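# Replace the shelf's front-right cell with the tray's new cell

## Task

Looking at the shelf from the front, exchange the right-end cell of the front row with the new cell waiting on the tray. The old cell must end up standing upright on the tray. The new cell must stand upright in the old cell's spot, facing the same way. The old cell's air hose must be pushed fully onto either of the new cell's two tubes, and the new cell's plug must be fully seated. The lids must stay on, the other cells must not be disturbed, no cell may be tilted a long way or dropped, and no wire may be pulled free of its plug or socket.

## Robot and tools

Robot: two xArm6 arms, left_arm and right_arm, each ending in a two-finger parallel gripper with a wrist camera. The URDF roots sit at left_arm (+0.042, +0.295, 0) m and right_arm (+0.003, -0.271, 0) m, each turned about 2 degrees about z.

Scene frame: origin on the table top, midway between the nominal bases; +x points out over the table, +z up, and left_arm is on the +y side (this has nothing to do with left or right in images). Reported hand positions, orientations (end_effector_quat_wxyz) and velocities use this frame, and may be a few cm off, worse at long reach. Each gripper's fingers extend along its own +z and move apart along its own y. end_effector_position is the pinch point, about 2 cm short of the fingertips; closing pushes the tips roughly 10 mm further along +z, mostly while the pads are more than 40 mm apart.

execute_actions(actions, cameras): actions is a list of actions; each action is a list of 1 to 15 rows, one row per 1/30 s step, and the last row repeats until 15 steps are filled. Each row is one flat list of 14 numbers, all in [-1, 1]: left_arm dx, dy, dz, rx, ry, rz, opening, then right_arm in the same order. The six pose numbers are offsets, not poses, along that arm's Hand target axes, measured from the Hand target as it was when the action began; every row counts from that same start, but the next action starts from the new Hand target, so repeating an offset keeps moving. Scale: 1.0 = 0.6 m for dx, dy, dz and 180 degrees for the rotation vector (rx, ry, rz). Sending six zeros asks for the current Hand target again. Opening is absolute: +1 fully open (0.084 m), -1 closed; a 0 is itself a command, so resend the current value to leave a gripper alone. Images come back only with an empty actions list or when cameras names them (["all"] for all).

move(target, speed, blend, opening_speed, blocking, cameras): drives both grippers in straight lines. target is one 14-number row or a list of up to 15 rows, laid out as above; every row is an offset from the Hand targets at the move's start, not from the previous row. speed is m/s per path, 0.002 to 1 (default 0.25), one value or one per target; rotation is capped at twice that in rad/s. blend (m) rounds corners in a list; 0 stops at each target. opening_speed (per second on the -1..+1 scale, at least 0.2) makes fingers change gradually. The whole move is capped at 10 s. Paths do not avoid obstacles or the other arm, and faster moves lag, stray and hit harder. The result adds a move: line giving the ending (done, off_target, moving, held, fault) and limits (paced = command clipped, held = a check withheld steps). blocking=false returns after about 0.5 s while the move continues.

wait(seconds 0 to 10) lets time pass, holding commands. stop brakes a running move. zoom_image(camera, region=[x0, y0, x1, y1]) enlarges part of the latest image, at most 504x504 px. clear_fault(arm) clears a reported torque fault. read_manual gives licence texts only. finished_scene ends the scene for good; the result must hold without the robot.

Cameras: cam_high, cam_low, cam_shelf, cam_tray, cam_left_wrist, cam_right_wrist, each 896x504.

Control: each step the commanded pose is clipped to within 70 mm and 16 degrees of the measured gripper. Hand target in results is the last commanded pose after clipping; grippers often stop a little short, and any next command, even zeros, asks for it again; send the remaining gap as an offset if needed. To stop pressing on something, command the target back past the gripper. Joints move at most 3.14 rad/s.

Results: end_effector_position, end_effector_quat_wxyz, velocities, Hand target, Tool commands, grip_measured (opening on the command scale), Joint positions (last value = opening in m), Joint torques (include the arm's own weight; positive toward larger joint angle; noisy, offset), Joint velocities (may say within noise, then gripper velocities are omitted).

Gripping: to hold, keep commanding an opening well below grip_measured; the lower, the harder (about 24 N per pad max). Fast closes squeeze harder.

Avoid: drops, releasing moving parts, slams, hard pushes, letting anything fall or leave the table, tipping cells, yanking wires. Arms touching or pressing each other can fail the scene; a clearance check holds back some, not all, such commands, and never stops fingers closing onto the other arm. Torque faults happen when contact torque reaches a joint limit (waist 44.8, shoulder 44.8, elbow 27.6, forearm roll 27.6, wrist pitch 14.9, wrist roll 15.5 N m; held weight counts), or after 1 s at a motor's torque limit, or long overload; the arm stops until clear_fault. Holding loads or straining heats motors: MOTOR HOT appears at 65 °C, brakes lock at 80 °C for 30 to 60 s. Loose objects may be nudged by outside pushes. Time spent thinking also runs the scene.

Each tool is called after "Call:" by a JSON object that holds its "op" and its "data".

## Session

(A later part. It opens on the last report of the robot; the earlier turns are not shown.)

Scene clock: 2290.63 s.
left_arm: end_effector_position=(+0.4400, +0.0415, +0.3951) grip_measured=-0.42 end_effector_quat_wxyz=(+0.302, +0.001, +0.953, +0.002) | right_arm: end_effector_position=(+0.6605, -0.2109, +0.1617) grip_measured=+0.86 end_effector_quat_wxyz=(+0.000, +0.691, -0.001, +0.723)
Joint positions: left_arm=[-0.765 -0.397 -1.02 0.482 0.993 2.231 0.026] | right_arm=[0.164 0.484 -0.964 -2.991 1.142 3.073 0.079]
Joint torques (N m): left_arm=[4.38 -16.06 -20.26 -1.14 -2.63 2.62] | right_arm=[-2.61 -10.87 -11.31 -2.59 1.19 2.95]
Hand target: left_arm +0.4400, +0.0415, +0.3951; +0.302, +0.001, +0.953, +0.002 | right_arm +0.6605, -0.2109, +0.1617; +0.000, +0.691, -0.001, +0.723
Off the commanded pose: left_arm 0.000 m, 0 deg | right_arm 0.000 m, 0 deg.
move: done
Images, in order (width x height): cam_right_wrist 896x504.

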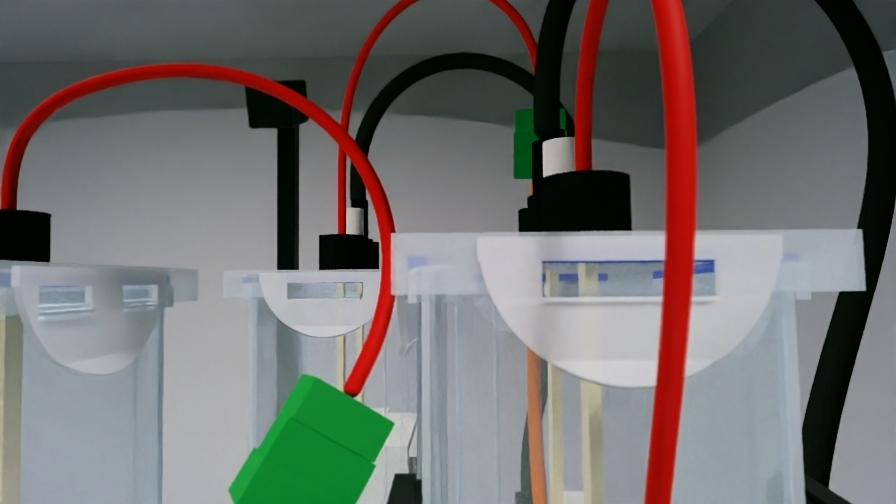

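Call:
{"op": "move", "data": {"target": [0,0,0,0,0,0,-0.4,-0.002,0,0,0,0,0,-1], "speed": 0.01, "cameras": ["cam_right_wrist","cam_low","cam_shelf"]}}

Call:
{"op": "zoom_image", "data": {"camera": "cam_low", "region": [480, 180, 680, 380]}}

Scene clock: 2296.43 s.
left_arm: end_effector_position=(+0.4400, +0.0415, +0.3951) grip_measured=-0.42 end_effector_quat_wxyz=(+0.302, +0.001, +0.953, +0.002) | right_arm: end_effector_position=(+0.6606, -0.2110, +0.1605) grip_measured=+0.86 end_effector_quat_wxyz=(+0.000, +0.691, -0.001, +0.723)
Joint positions: left_arm=[-0.765 -0.397 -1.02 0.482 0.993 2.231 0.026] | right_arm=[0.164 0.488 -0.965 -2.991 1.144 3.073 0.079]
Joint torques (N m): left_arm=[4.4 -15.96 -20.29 -1.16 -2.61 2.62] | right_arm=[3.67 -11.03 -11.36 -2.62 1.22 2.98]
Hand target: left_arm +0.4400, +0.0415, +0.3951; +0.302, +0.001, +0.953, +0.002 | right_arm +0.6606, -0.2109, +0.1605; +0.000, +0.691, -0.001, +0.723
Off the commanded pose: left_arm 0.000 m, 0 deg | right_arm 0.000 m, 0 deg.
move: done
Images, in order (width x height): cam_low 896x504, cam_shelf 896x504, cam_right_wrist 896x504.

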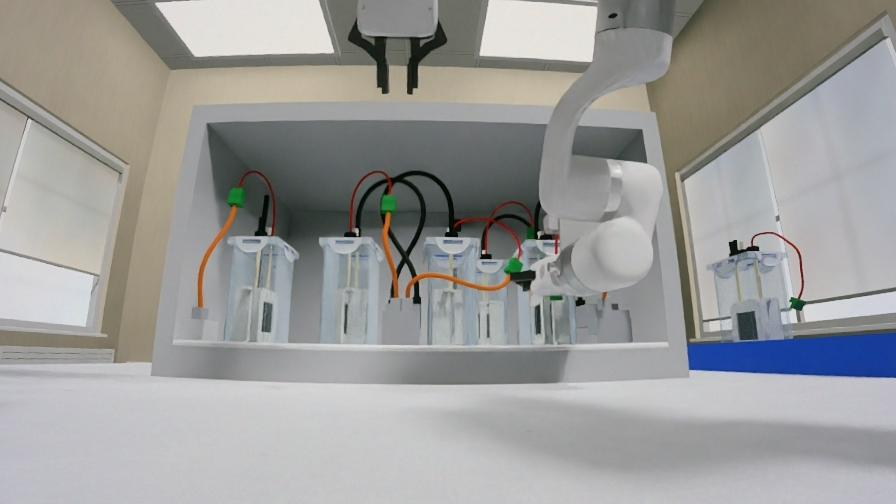

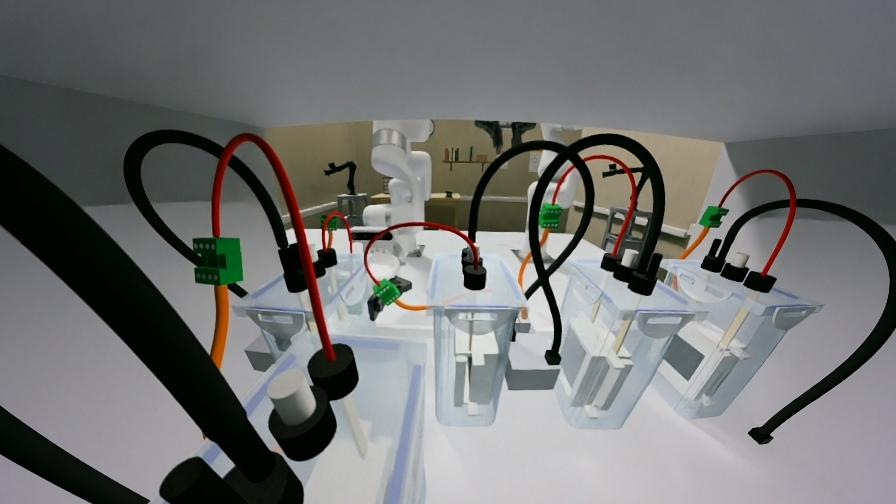

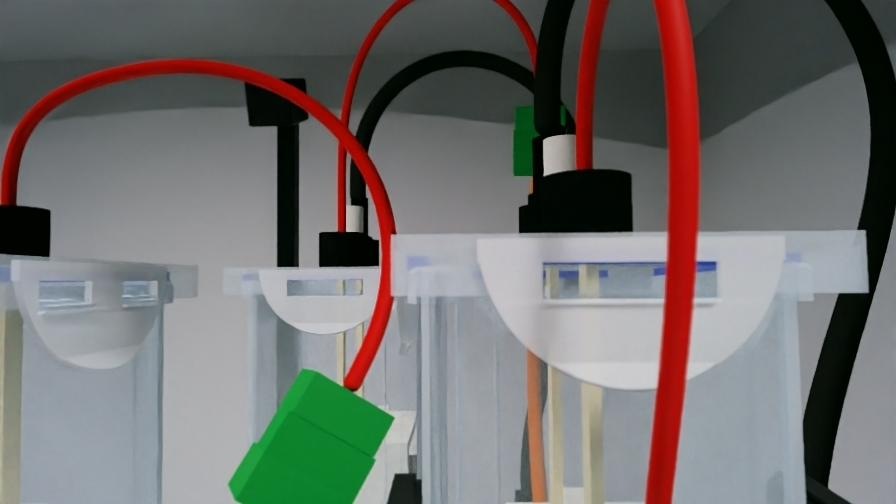

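Scaled by 2.520.

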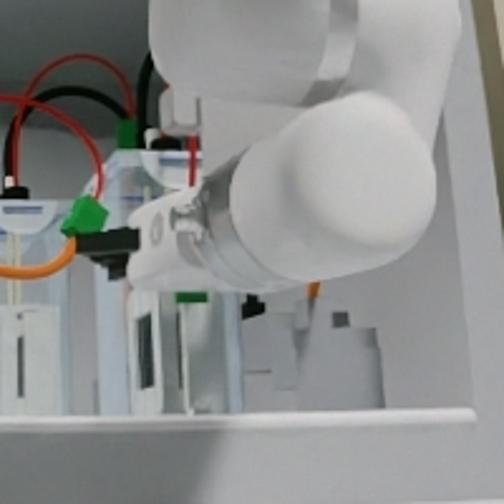

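Call:
{"op": "move", "data": {"target": [0,0,0,0,0,0,-0.4,0,0,0,0,0,0,1], "opening_speed": 0.4, "cameras": ["cam_right_wrist","cam_low","cam_shelf"]}}

Scene clock: 2310.10 s.
left_arm: end_effector_position=(+0.4400, +0.0415, +0.3951) grip_measured=-0.42 end_effector_quat_wxyz=(+0.302, +0.001, +0.953, +0.002) | right_arm: end_effector_position=(+0.6606, -0.2109, +0.1603) grip_measured=+1.00 end_effector_quat_wxyz=(+0.000, +0.691, -0.001, +0.723)
Joint positions: left_arm=[-0.765 -0.397 -1.02 0.482 0.993 2.231 0.026] | right_arm=[0.164 0.488 -0.965 -2.991 1.144 3.073 0.084]
Joint torques (N m): left_arm=[4.36 -15.93 -20.45 -1.18 -2.5 2.58] | right_arm=[3.54 -23.6 -11.41 -2.45 1.24 2.18]
Hand target: left_arm +0.4400, +0.0415, +0.3951; +0.302, +0.001, +0.953, +0.002 | right_arm +0.6606, -0.2109, +0.1605; +0.000, +0.691, -0.001, +0.723
Off the commanded pose: left_arm 0.000 m, 0 deg | right_arm 0.000 m, 0 deg.
move: done
Images, in order (width x height): cam_low 896x504, cam_shelf 896x504, cam_right_wrist 896x504.

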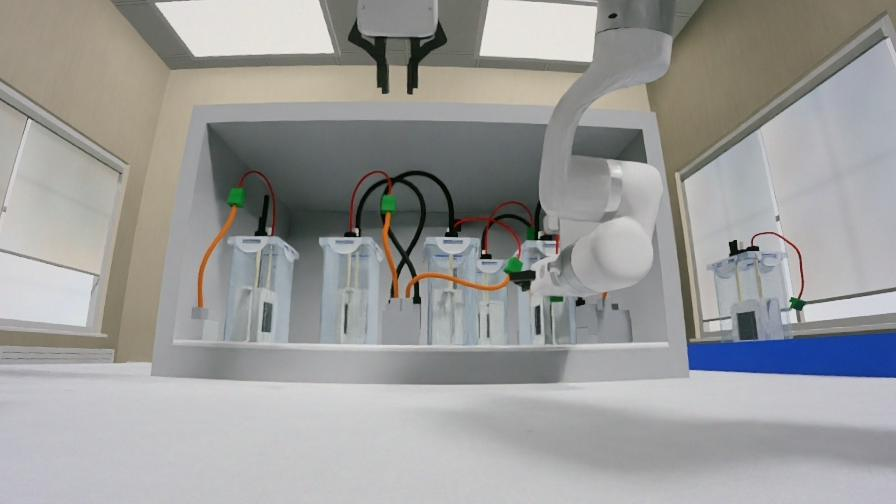

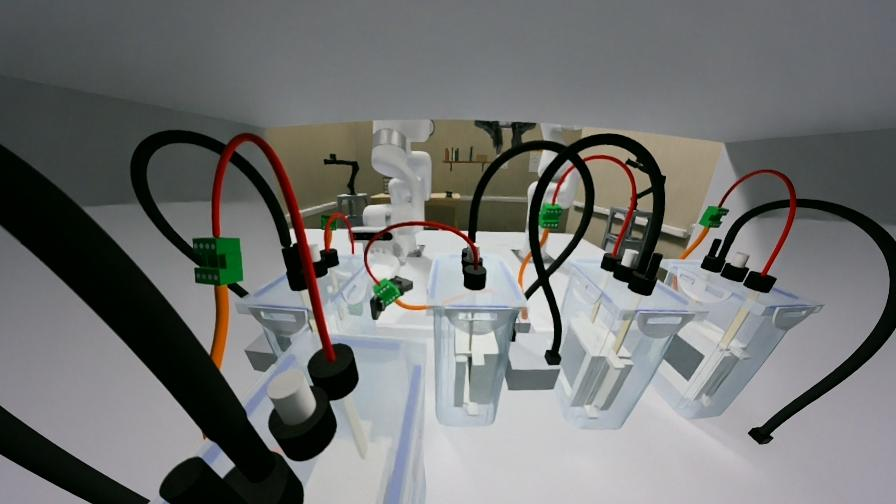

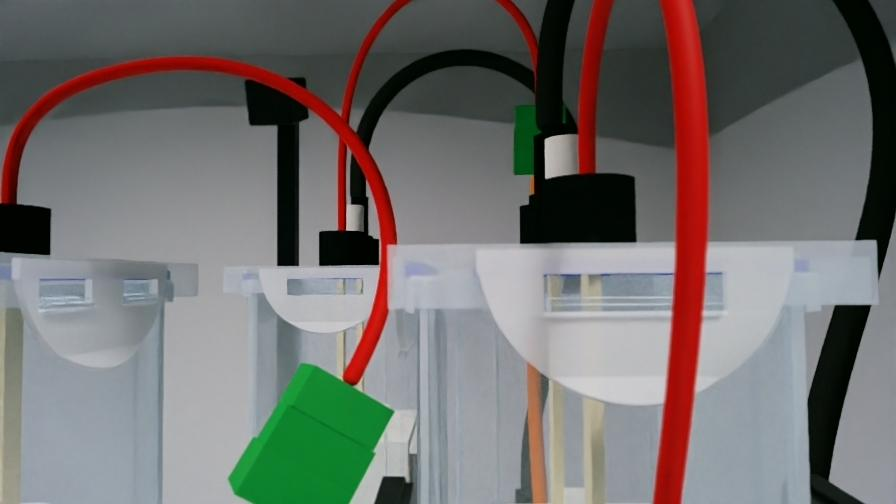

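Call:
{"op": "move", "data": {"target": [0,0,0,0,0,0,-0.4,0.011,0,-0.2667,0,0,0,1], "speed": 0.08, "cameras": ["all"]}}

Scene clock: 2322.40 s.
left_arm: end_effector_position=(+0.4400, +0.0415, +0.3951) grip_measured=-0.42 end_effector_quat_wxyz=(+0.302, +0.001, +0.953, +0.002) | right_arm: end_effector_position=(+0.5004, -0.2108, +0.1597) grip_measured=+1.00 end_effector_quat_wxyz=(+0.000, +0.691, -0.001, +0.723)
Joint positions: left_arm=[-0.765 -0.397 -1.02 0.482 0.993 2.231 0.026] | right_arm=[0.257 0.153 -0.382 -2.908 1.394 3.09 0.084]
Joint torques (N m): left_arm=[4.46 -15.94 -20.31 -1.03 -2.47 2.62] | right_arm=[5.94 -18.6 -4.3 2.91 2.51 2.64]
Hand target: left_arm +0.4400, +0.0415, +0.3951; +0.302, +0.001, +0.953, +0.002 | right_arm +0.5004, -0.2108, +0.1597; +0.000, +0.691, -0.001, +0.723
Off the commanded pose: left_arm 0.000 m, 0 deg | right_arm 0.000 m, 0 deg.
move: done

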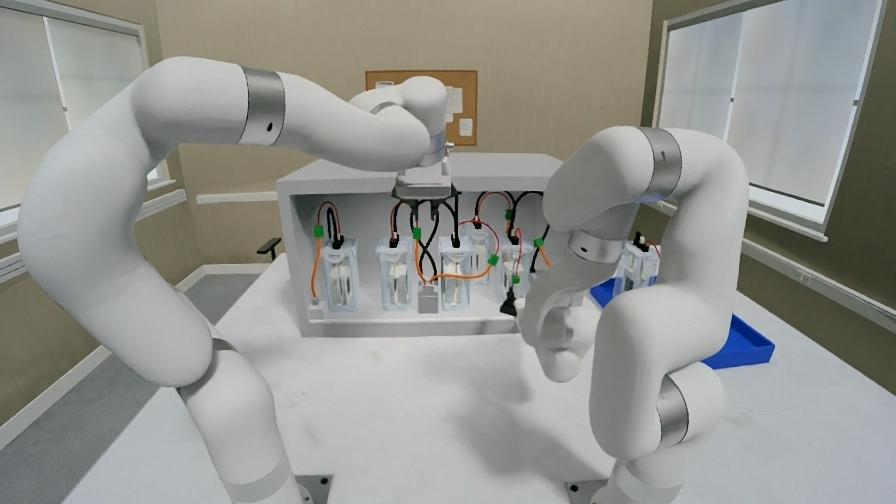

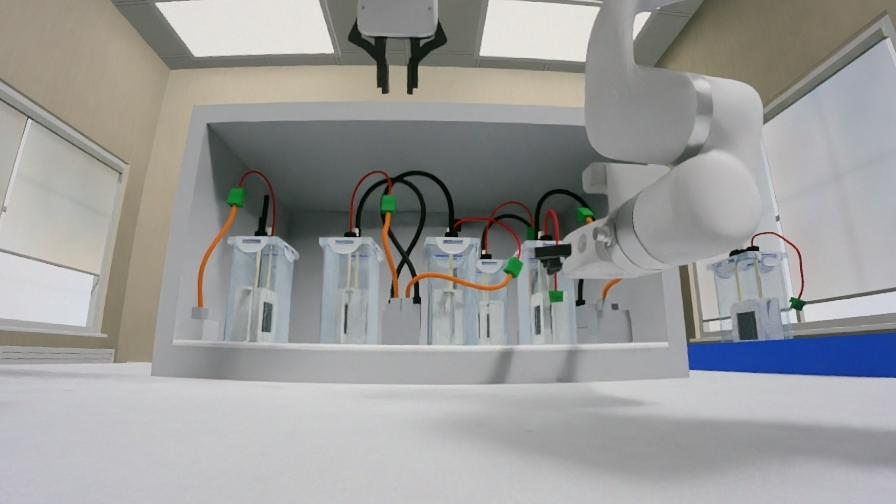

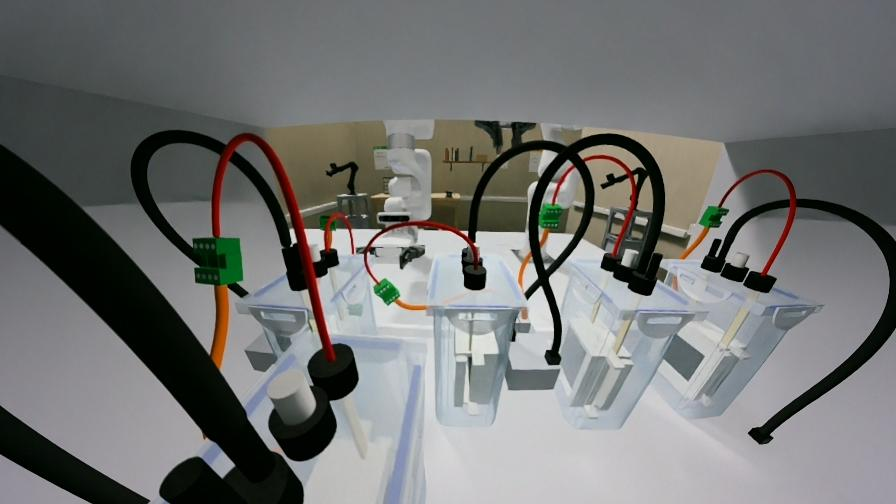

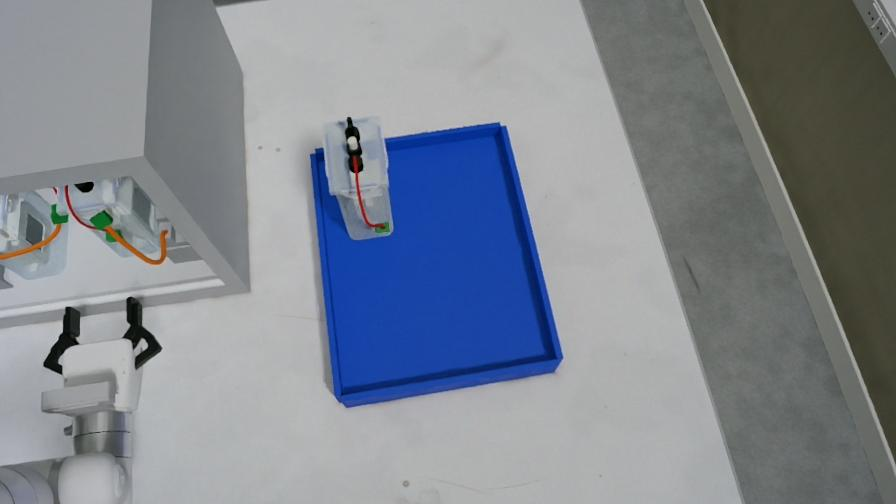

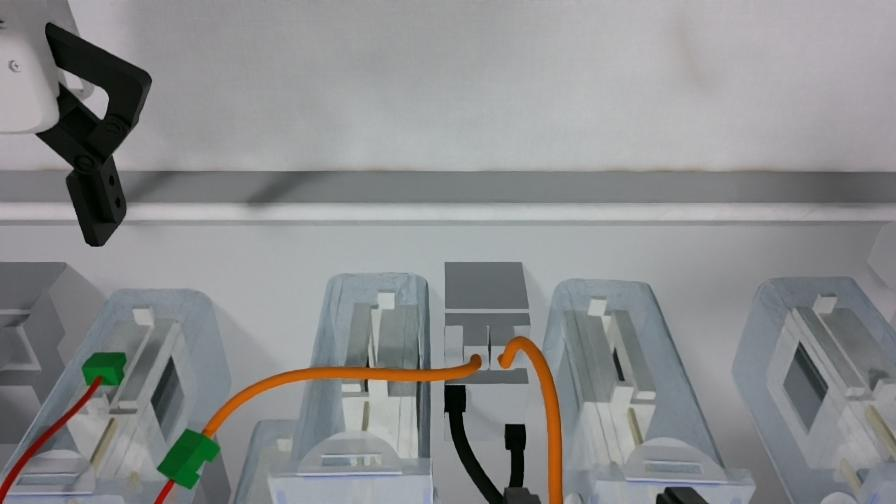

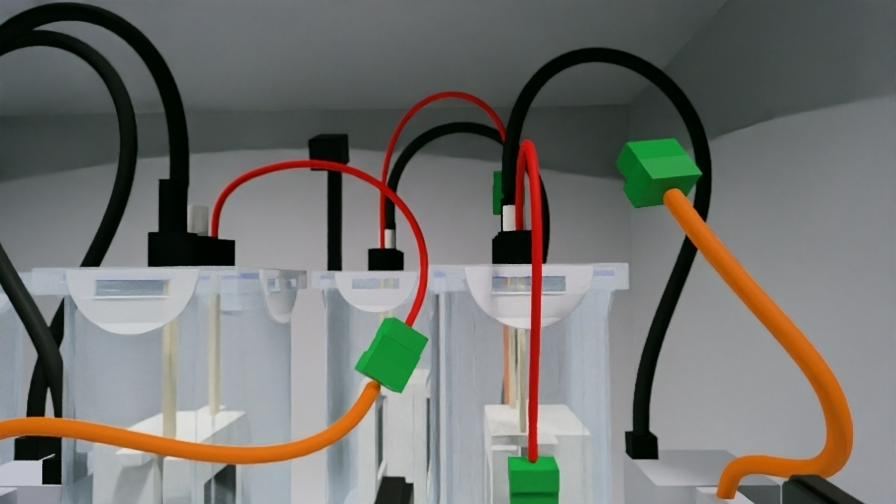

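Call:
{"op": "zoom_image", "data": {"camera": "cam_right_wrist", "region": [580, 110, 740, 240]}}

Call:
{"op": "zoom_image", "data": {"camera": "cam_tray", "region": [0, 170, 220, 300]}}

Call:
{"op": "zoom_image", "data": {"camera": "cam_shelf", "region": [280, 180, 400, 300]}}

Call:
{"op": "zoom_image", "data": {"camera": "cam_low", "region": [510, 180, 650, 320]}}

Scaled by 3.150.

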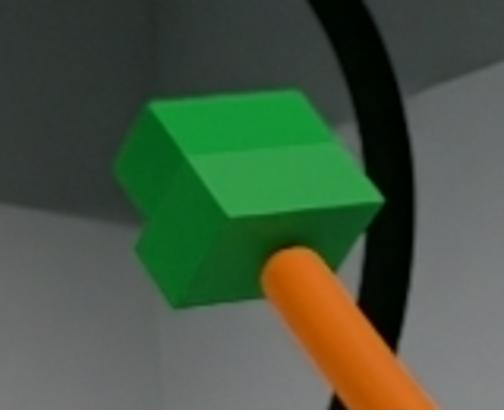

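Scaled by 2.291.

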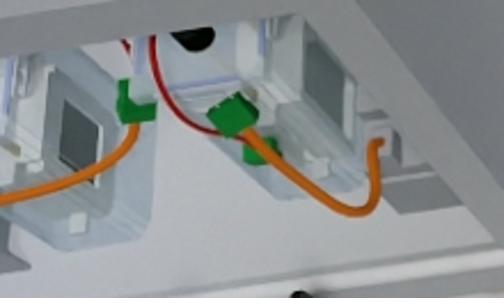

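Scaled by 4.200.

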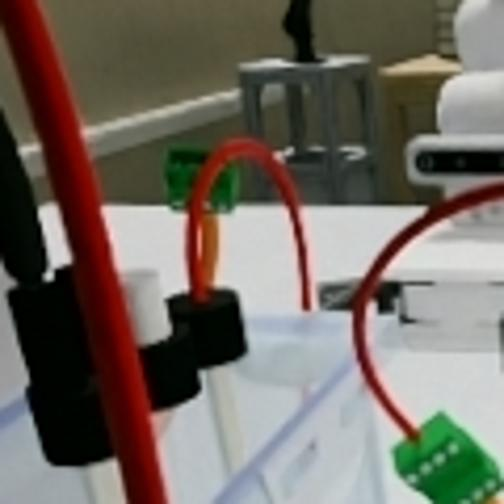

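Scaled by 3.600.

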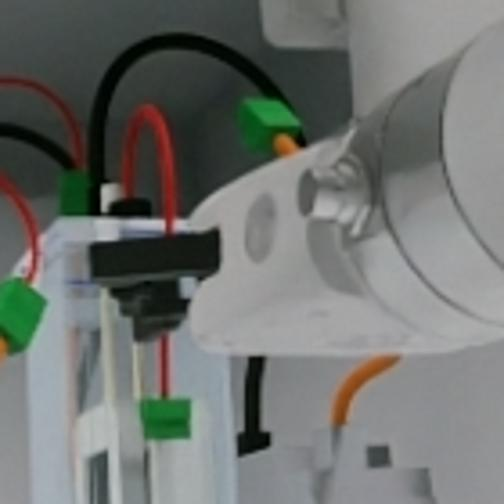

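Call:
{"op": "move", "data": {"target": [0,0,0,0,0,0,-0.4,0.221,0.0987,-0.0737,0.232,-0.1203,-0.0354,0.2], "speed": 0.15, "opening_speed": 1, "cameras": ["cam_right_wrist","cam_high","cam_low"]}}

Scene clock: 2379.67 s.
left_arm: end_effector_position=(+0.4400, +0.0415, +0.3951) grip_measured=-0.42 end_effector_quat_wxyz=(+0.302, +0.001, +0.953, +0.002) | right_arm: end_effector_position=(+0.4501, -0.2701, +0.2901) grip_measured=+0.19 end_effector_quat_wxyz=(-0.206, +0.765, +0.293, +0.535)
Joint positions: left_arm=[-0.765 -0.397 -1.02 0.482 0.993 2.231 0.026] | right_arm=[-0.368 -0.417 -0.532 -4.763 1.016 4.185 0.052]
Joint torques (N m): left_arm=[4.37 -15.85 -20.34 -1.12 -2.35 2.51] | right_arm=[-5.26 -2.87 -15.03 -2.13 1.2 2.72]
Hand target: left_arm +0.4400, +0.0415, +0.3951; +0.302, +0.001, +0.953, +0.002 | right_arm +0.4501, -0.2701, +0.2901; -0.206, +0.765, +0.293, +0.535
Off the commanded pose: left_arm 0.000 m, 0 deg | right_arm 0.000 m, 0 deg.
move: done
Images, in order (width x height): cam_high 896x504, cam_low 896x504, cam_right_wrist 896x504.

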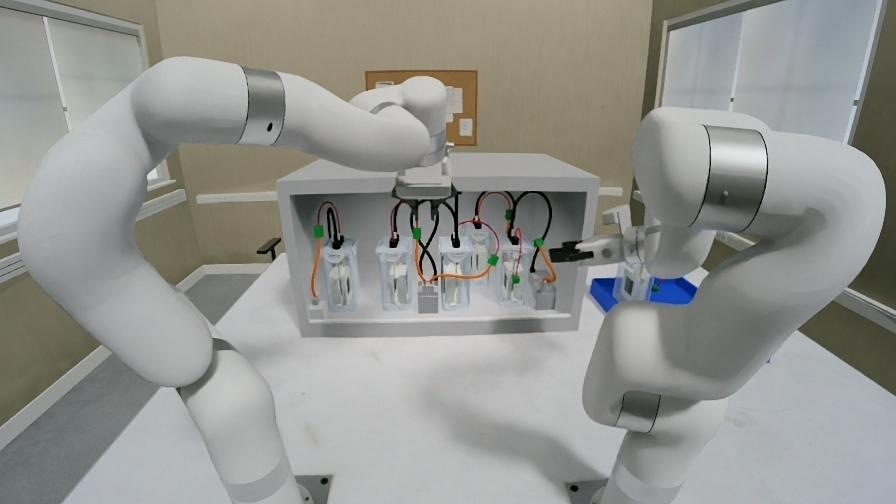

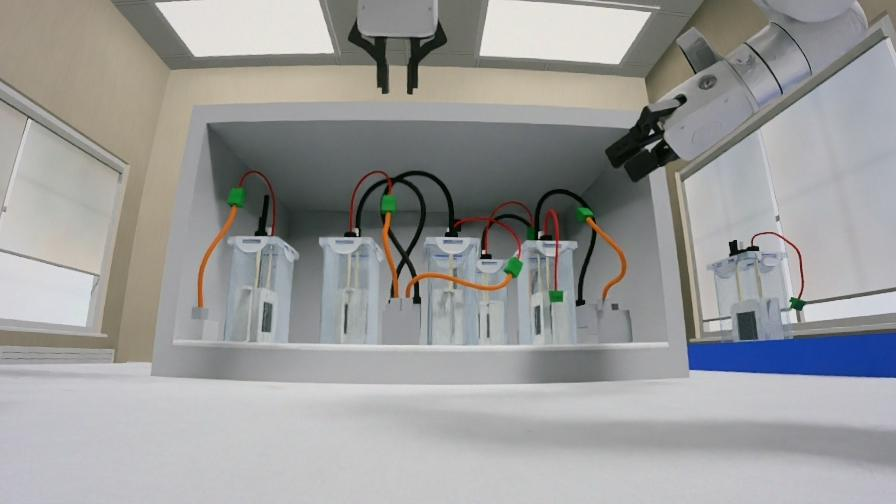

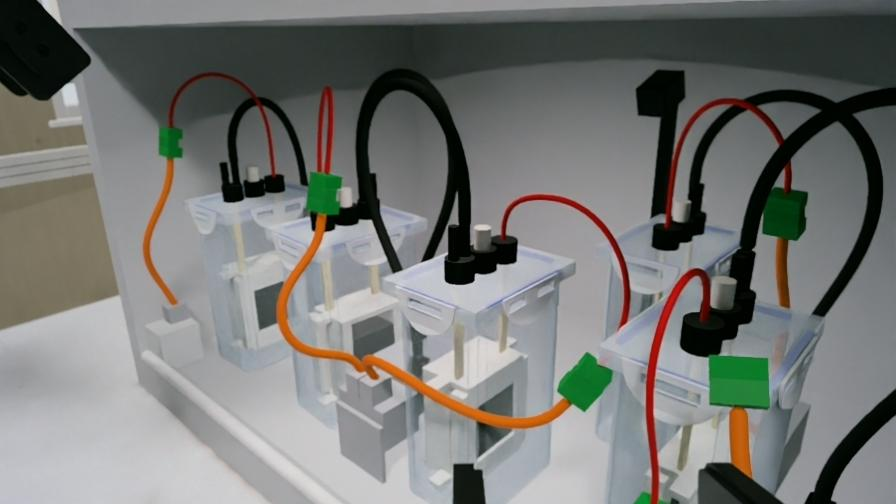

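Call:
{"op": "zoom_image", "data": {"camera": "cam_right_wrist", "region": [680, 330, 800, 450]}}

Scaled by 4.200.

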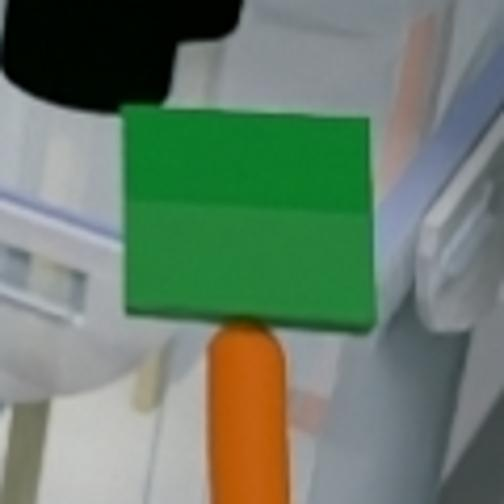

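Call:
{"op": "move", "data": {"target": [0,0,0,0,0,0,-0.4,0.0237,0.1058,0.0902,-0.1358,-0.0171,0.0183,-0.14], "speed": 0.1, "opening_speed": 1, "cameras": ["cam_right_wrist","cam_tray","cam_low"]}}

Call:
{"op": "zoom_image", "data": {"camera": "cam_right_wrist", "region": [370, 240, 570, 440]}}

Scene clock: 2448.50 s.
left_arm: end_effector_position=(+0.4400, +0.0415, +0.3951) grip_measured=-0.42 end_effector_quat_wxyz=(+0.302, +0.001, +0.953, +0.002) | right_arm: end_effector_position=(+0.5340, -0.2801, +0.2849) grip_measured=-0.15 end_effector_quat_wxyz=(-0.046, +0.813, +0.156, +0.559)
Joint positions: left_arm=[-0.765 -0.397 -1.02 0.482 0.993 2.231 0.026] | right_arm=[-0.013 -0.243 -0.727 -4.119 0.353 3.862 0.037]
Joint torques (N m): left_arm=[4.33 -15.86 -20.36 -1.17 -2.28 2.48] | right_arm=[5.89 -5.27 -14.87 2.29 -0.43 -2.79]
Hand target: left_arm +0.4400, +0.0415, +0.3951; +0.302, +0.001, +0.953, +0.002 | right_arm +0.5340, -0.2800, +0.2849; -0.046, +0.813, +0.156, +0.559
Off the commanded pose: left_arm 0.000 m, 0 deg | right_arm 0.000 m, 0 deg.
move: done
Images, in order (width x height): cam_low 896x504, cam_tray 896x504, cam_right_wrist 896x504.

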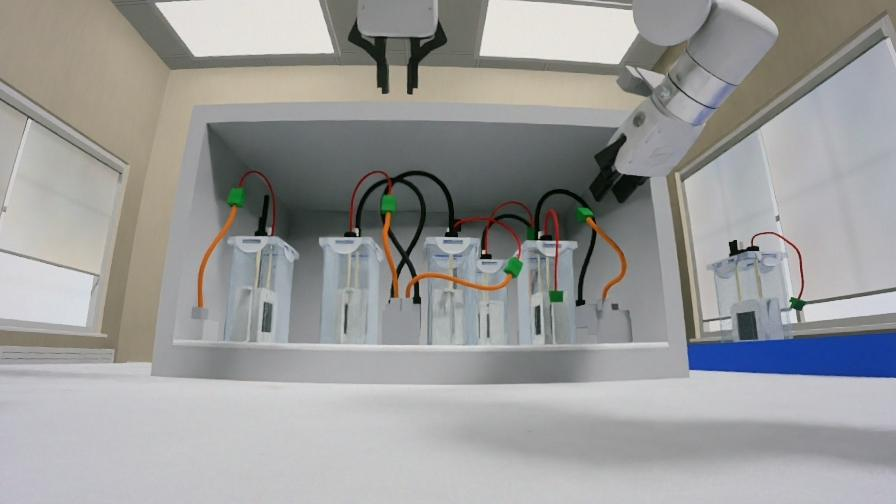

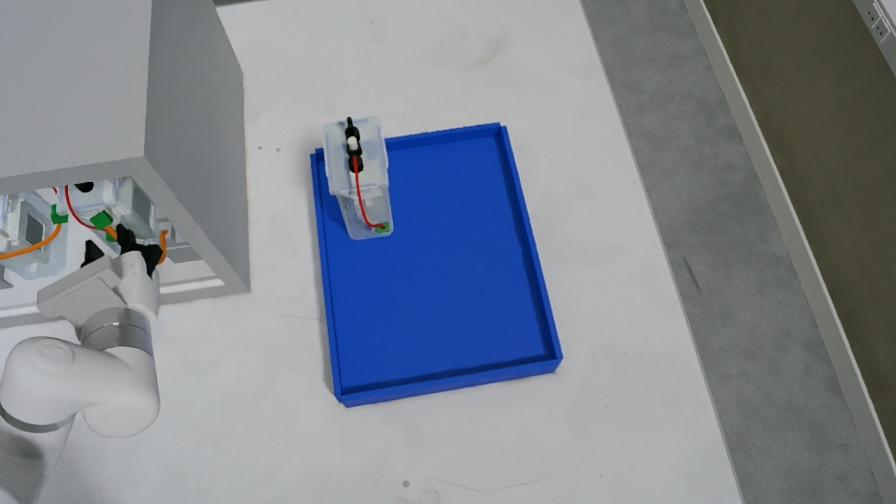

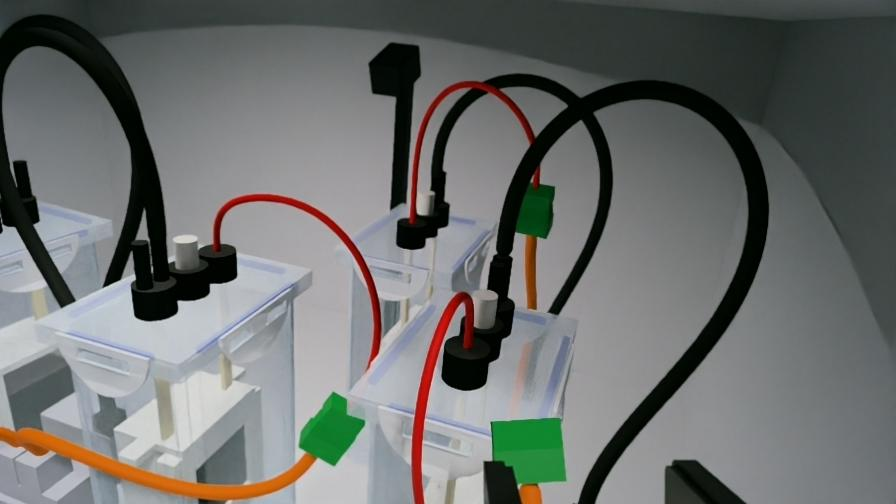

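Scaled by 2.520.

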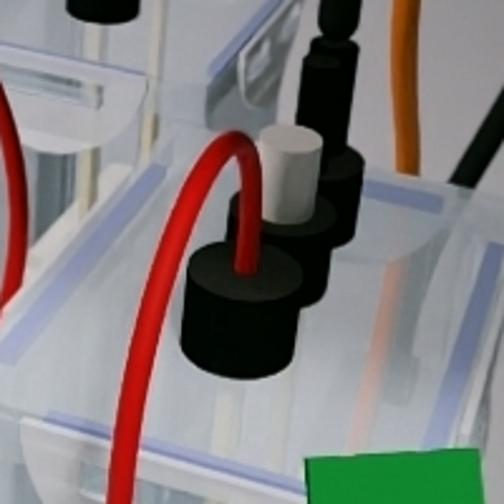

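Call:
{"op": "move", "data": {"target": [[0,0,0,0,0,0,-0.4,-0.0075,-0.011,0.03,0,0,0,-0.14],[0,0,0,0,0,0,-0.4,-0.0075,-0.011,0.075,0,0,0,-0.14]], "speed": 0.05, "cameras": ["cam_right_wrist","cam_tray","cam_shelf"]}}

Call:
{"op": "zoom_image", "data": {"camera": "cam_right_wrist", "region": [430, 304, 730, 504]}}

Scene clock: 2458.77 s.
left_arm: end_effector_position=(+0.4400, +0.0415, +0.3951) grip_measured=-0.42 end_effector_quat_wxyz=(+0.302, +0.001, +0.953, +0.002) | right_arm: end_effector_position=(+0.5707, -0.2635, +0.2634) grip_measured=-0.15 end_effector_quat_wxyz=(-0.046, +0.813, +0.156, +0.559)
Joint positions: left_arm=[-0.765 -0.397 -1.02 0.482 0.993 2.231 0.026] | right_arm=[0.02 -0.08 -0.847 -3.967 0.358 3.72 0.037]
Joint torques (N m): left_arm=[4.37 -15.74 -20.34 -1.18 -2.29 2.47] | right_arm=[5.78 -8.29 -14.68 2.65 1.55 -2.88]
Hand target: left_arm +0.4400, +0.0415, +0.3951; +0.302, +0.001, +0.953, +0.002 | right_arm +0.5707, -0.2635, +0.2634; -0.046, +0.813, +0.156, +0.559
Off the commanded pose: left_arm 0.000 m, 0 deg | right_arm 0.000 m, 0 deg.
move: done
Images, in order (width x height): cam_shelf 896x504, cam_tray 896x504, cam_right_wrist 896x504.

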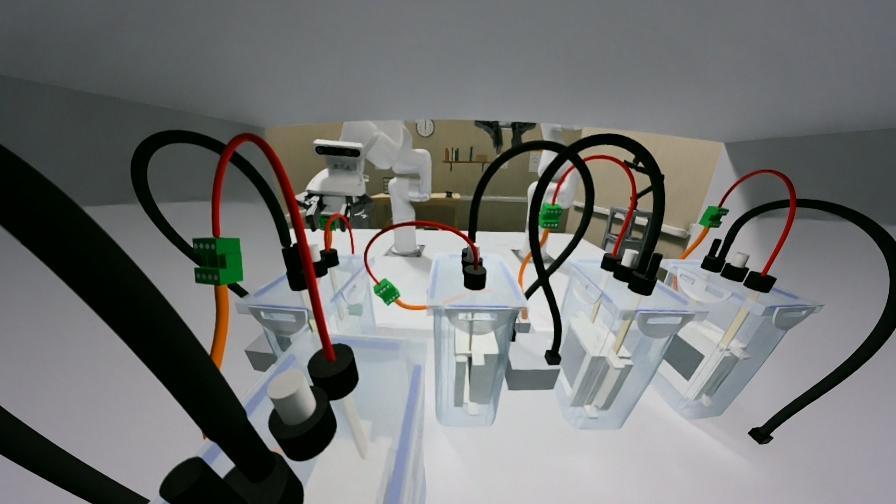

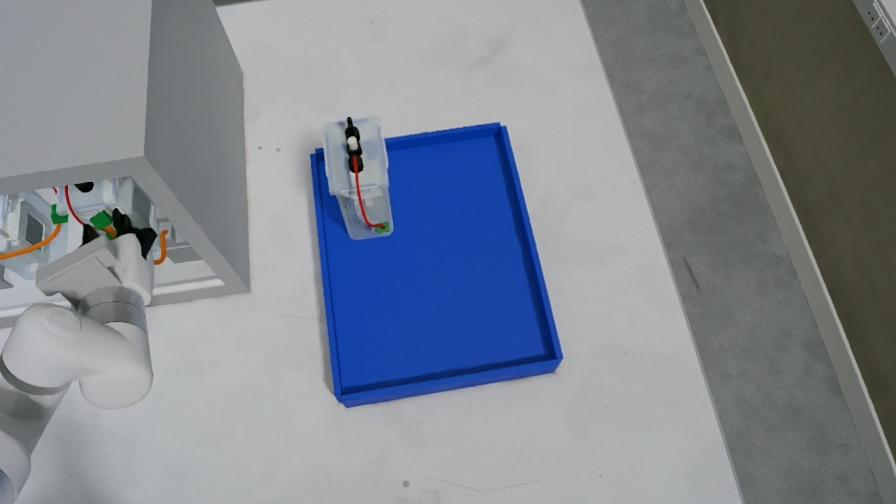

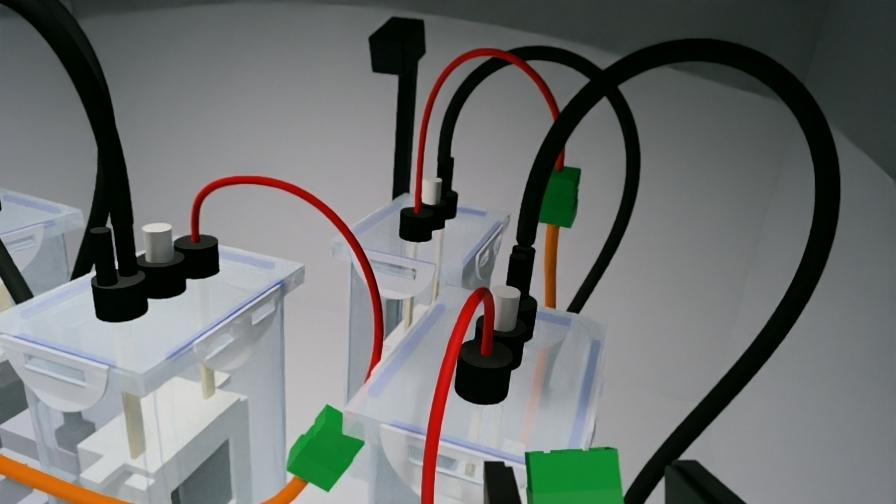

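Scaled by 1.680.

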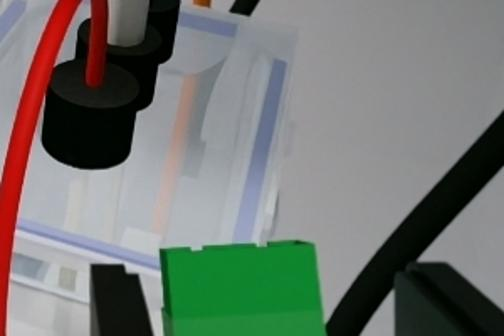

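Call:
{"op": "move", "data": {"target": [[0,0,0,0,0,0,-0.4,0,-0.004,0.033,0,0,0,-0.14]], "speed": 0.03, "cameras": ["cam_right_wrist","cam_shelf"]}}

Call:
{"op": "zoom_image", "data": {"camera": "cam_right_wrist", "region": [430, 304, 730, 504]}}

Call:
{"op": "zoom_image", "data": {"camera": "cam_shelf", "region": [280, 150, 400, 270]}}

Scene clock: 2466.17 s.
left_arm: end_effector_position=(+0.4400, +0.0415, +0.3951) grip_measured=-0.42 end_effector_quat_wxyz=(+0.302, +0.001, +0.953, +0.002) | right_arm: end_effector_position=(+0.5877, -0.2562, +0.2558) grip_measured=-0.15 end_effector_quat_wxyz=(-0.046, +0.813, +0.156, +0.559)
Joint positions: left_arm=[-0.765 -0.397 -1.02 0.482 0.993 2.231 0.026] | right_arm=[0.034 -0.012 -0.907 -3.919 0.356 3.678 0.037]
Joint torques (N m): left_arm=[4.37 -15.82 -20.38 -1.16 -2.21 2.48] | right_arm=[5.77 -8.89 -14.74 2.86 -0.17 -2.87]
Hand target: left_arm +0.4400, +0.0415, +0.3951; +0.302, +0.001, +0.953, +0.002 | right_arm +0.5877, -0.2562, +0.2558; -0.046, +0.813, +0.156, +0.559
Off the commanded pose: left_arm 0.000 m, 0 deg | right_arm 0.000 m, 0 deg.
move: done
Images, in order (width x height): cam_shelf 896x504, cam_right_wrist 896x504.

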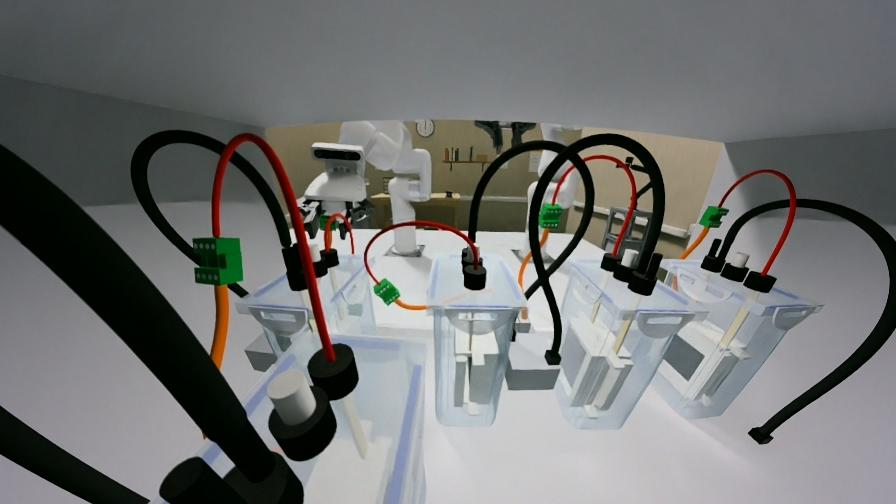

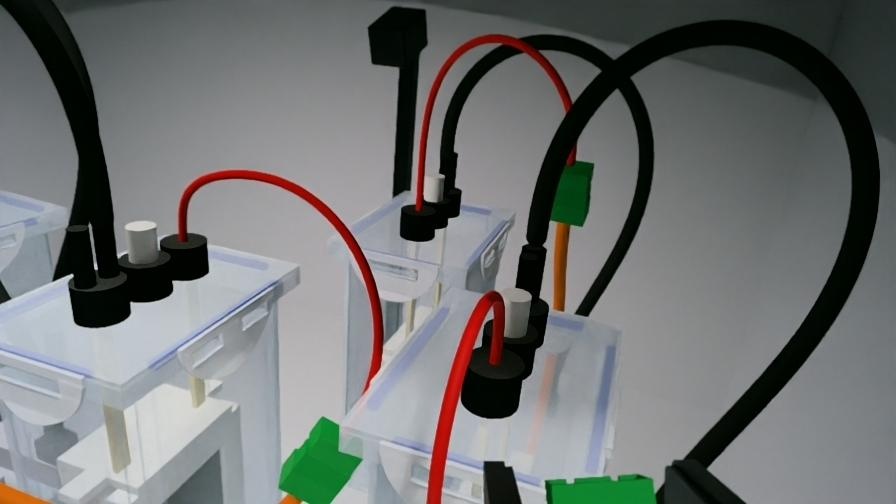

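Scaled by 1.680.

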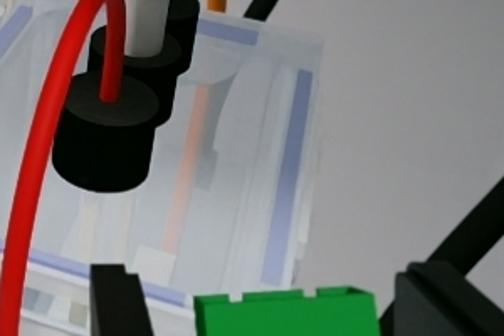

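Scaled by 4.200.

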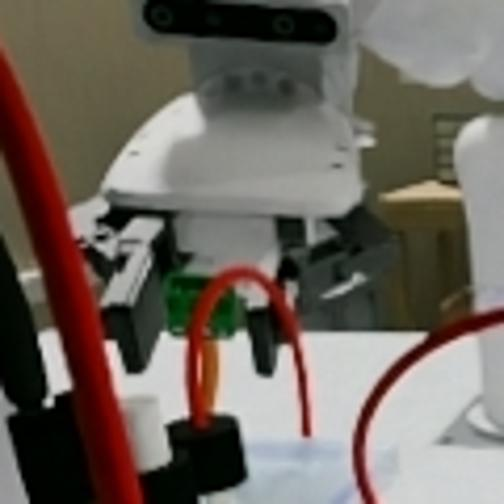

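Call:
{"op": "move", "data": {"target": [[0,0,0,0,0,0,-0.4,0,0,0,0,0,0,-1]], "opening_speed": 0.4, "cameras": ["cam_right_wrist","cam_shelf"]}}

Call:
{"op": "zoom_image", "data": {"camera": "cam_right_wrist", "region": [430, 304, 730, 504]}}

Scene clock: 2473.13 s.
left_arm: end_effector_position=(+0.4400, +0.0415, +0.3951) grip_measured=-0.42 end_effector_quat_wxyz=(+0.302, +0.001, +0.953, +0.002) | right_arm: end_effector_position=(+0.5877, -0.2562, +0.2558) grip_measured=-0.51 end_effector_quat_wxyz=(-0.046, +0.813, +0.156, +0.559)
Joint positions: left_arm=[-0.765 -0.397 -1.02 0.482 0.993 2.231 0.026] | right_arm=[0.034 -0.011 -0.907 -3.919 0.356 3.678 0.022]
Joint torques (N m): left_arm=[4.41 -15.67 -20.35 -1.16 -2.12 2.46] | right_arm=[5.6 -9.12 -14.61 2.48 -0.2 -2.82]
Hand target: left_arm +0.4400, +0.0415, +0.3951; +0.302, +0.001, +0.953, +0.002 | right_arm +0.5877, -0.2562, +0.2558; -0.046, +0.813, +0.156, +0.559
Off the commanded pose: left_arm 0.000 m, 0 deg | right_arm 0.000 m, 0 deg.
move: done
Images, in order (width x height): cam_shelf 896x504, cam_right_wrist 896x504.

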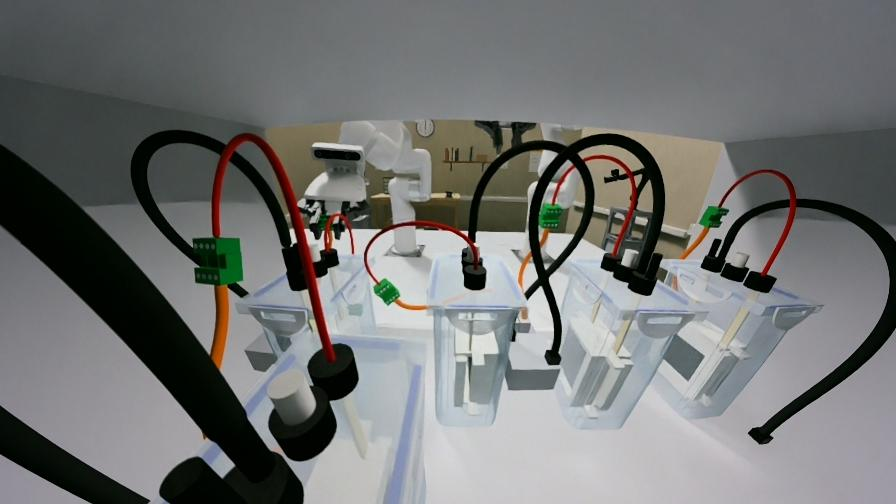

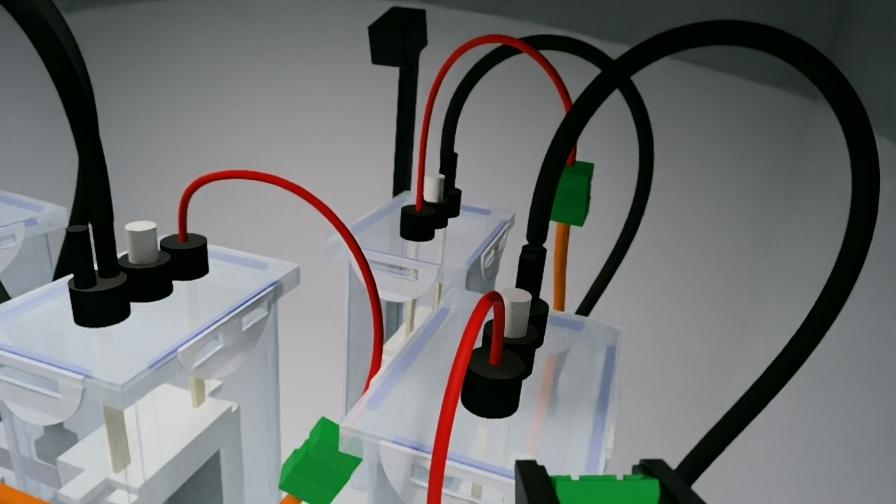

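Scaled by 1.680.

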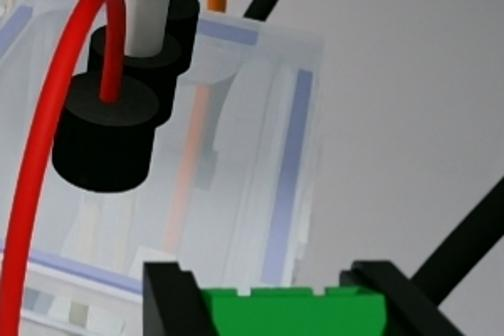

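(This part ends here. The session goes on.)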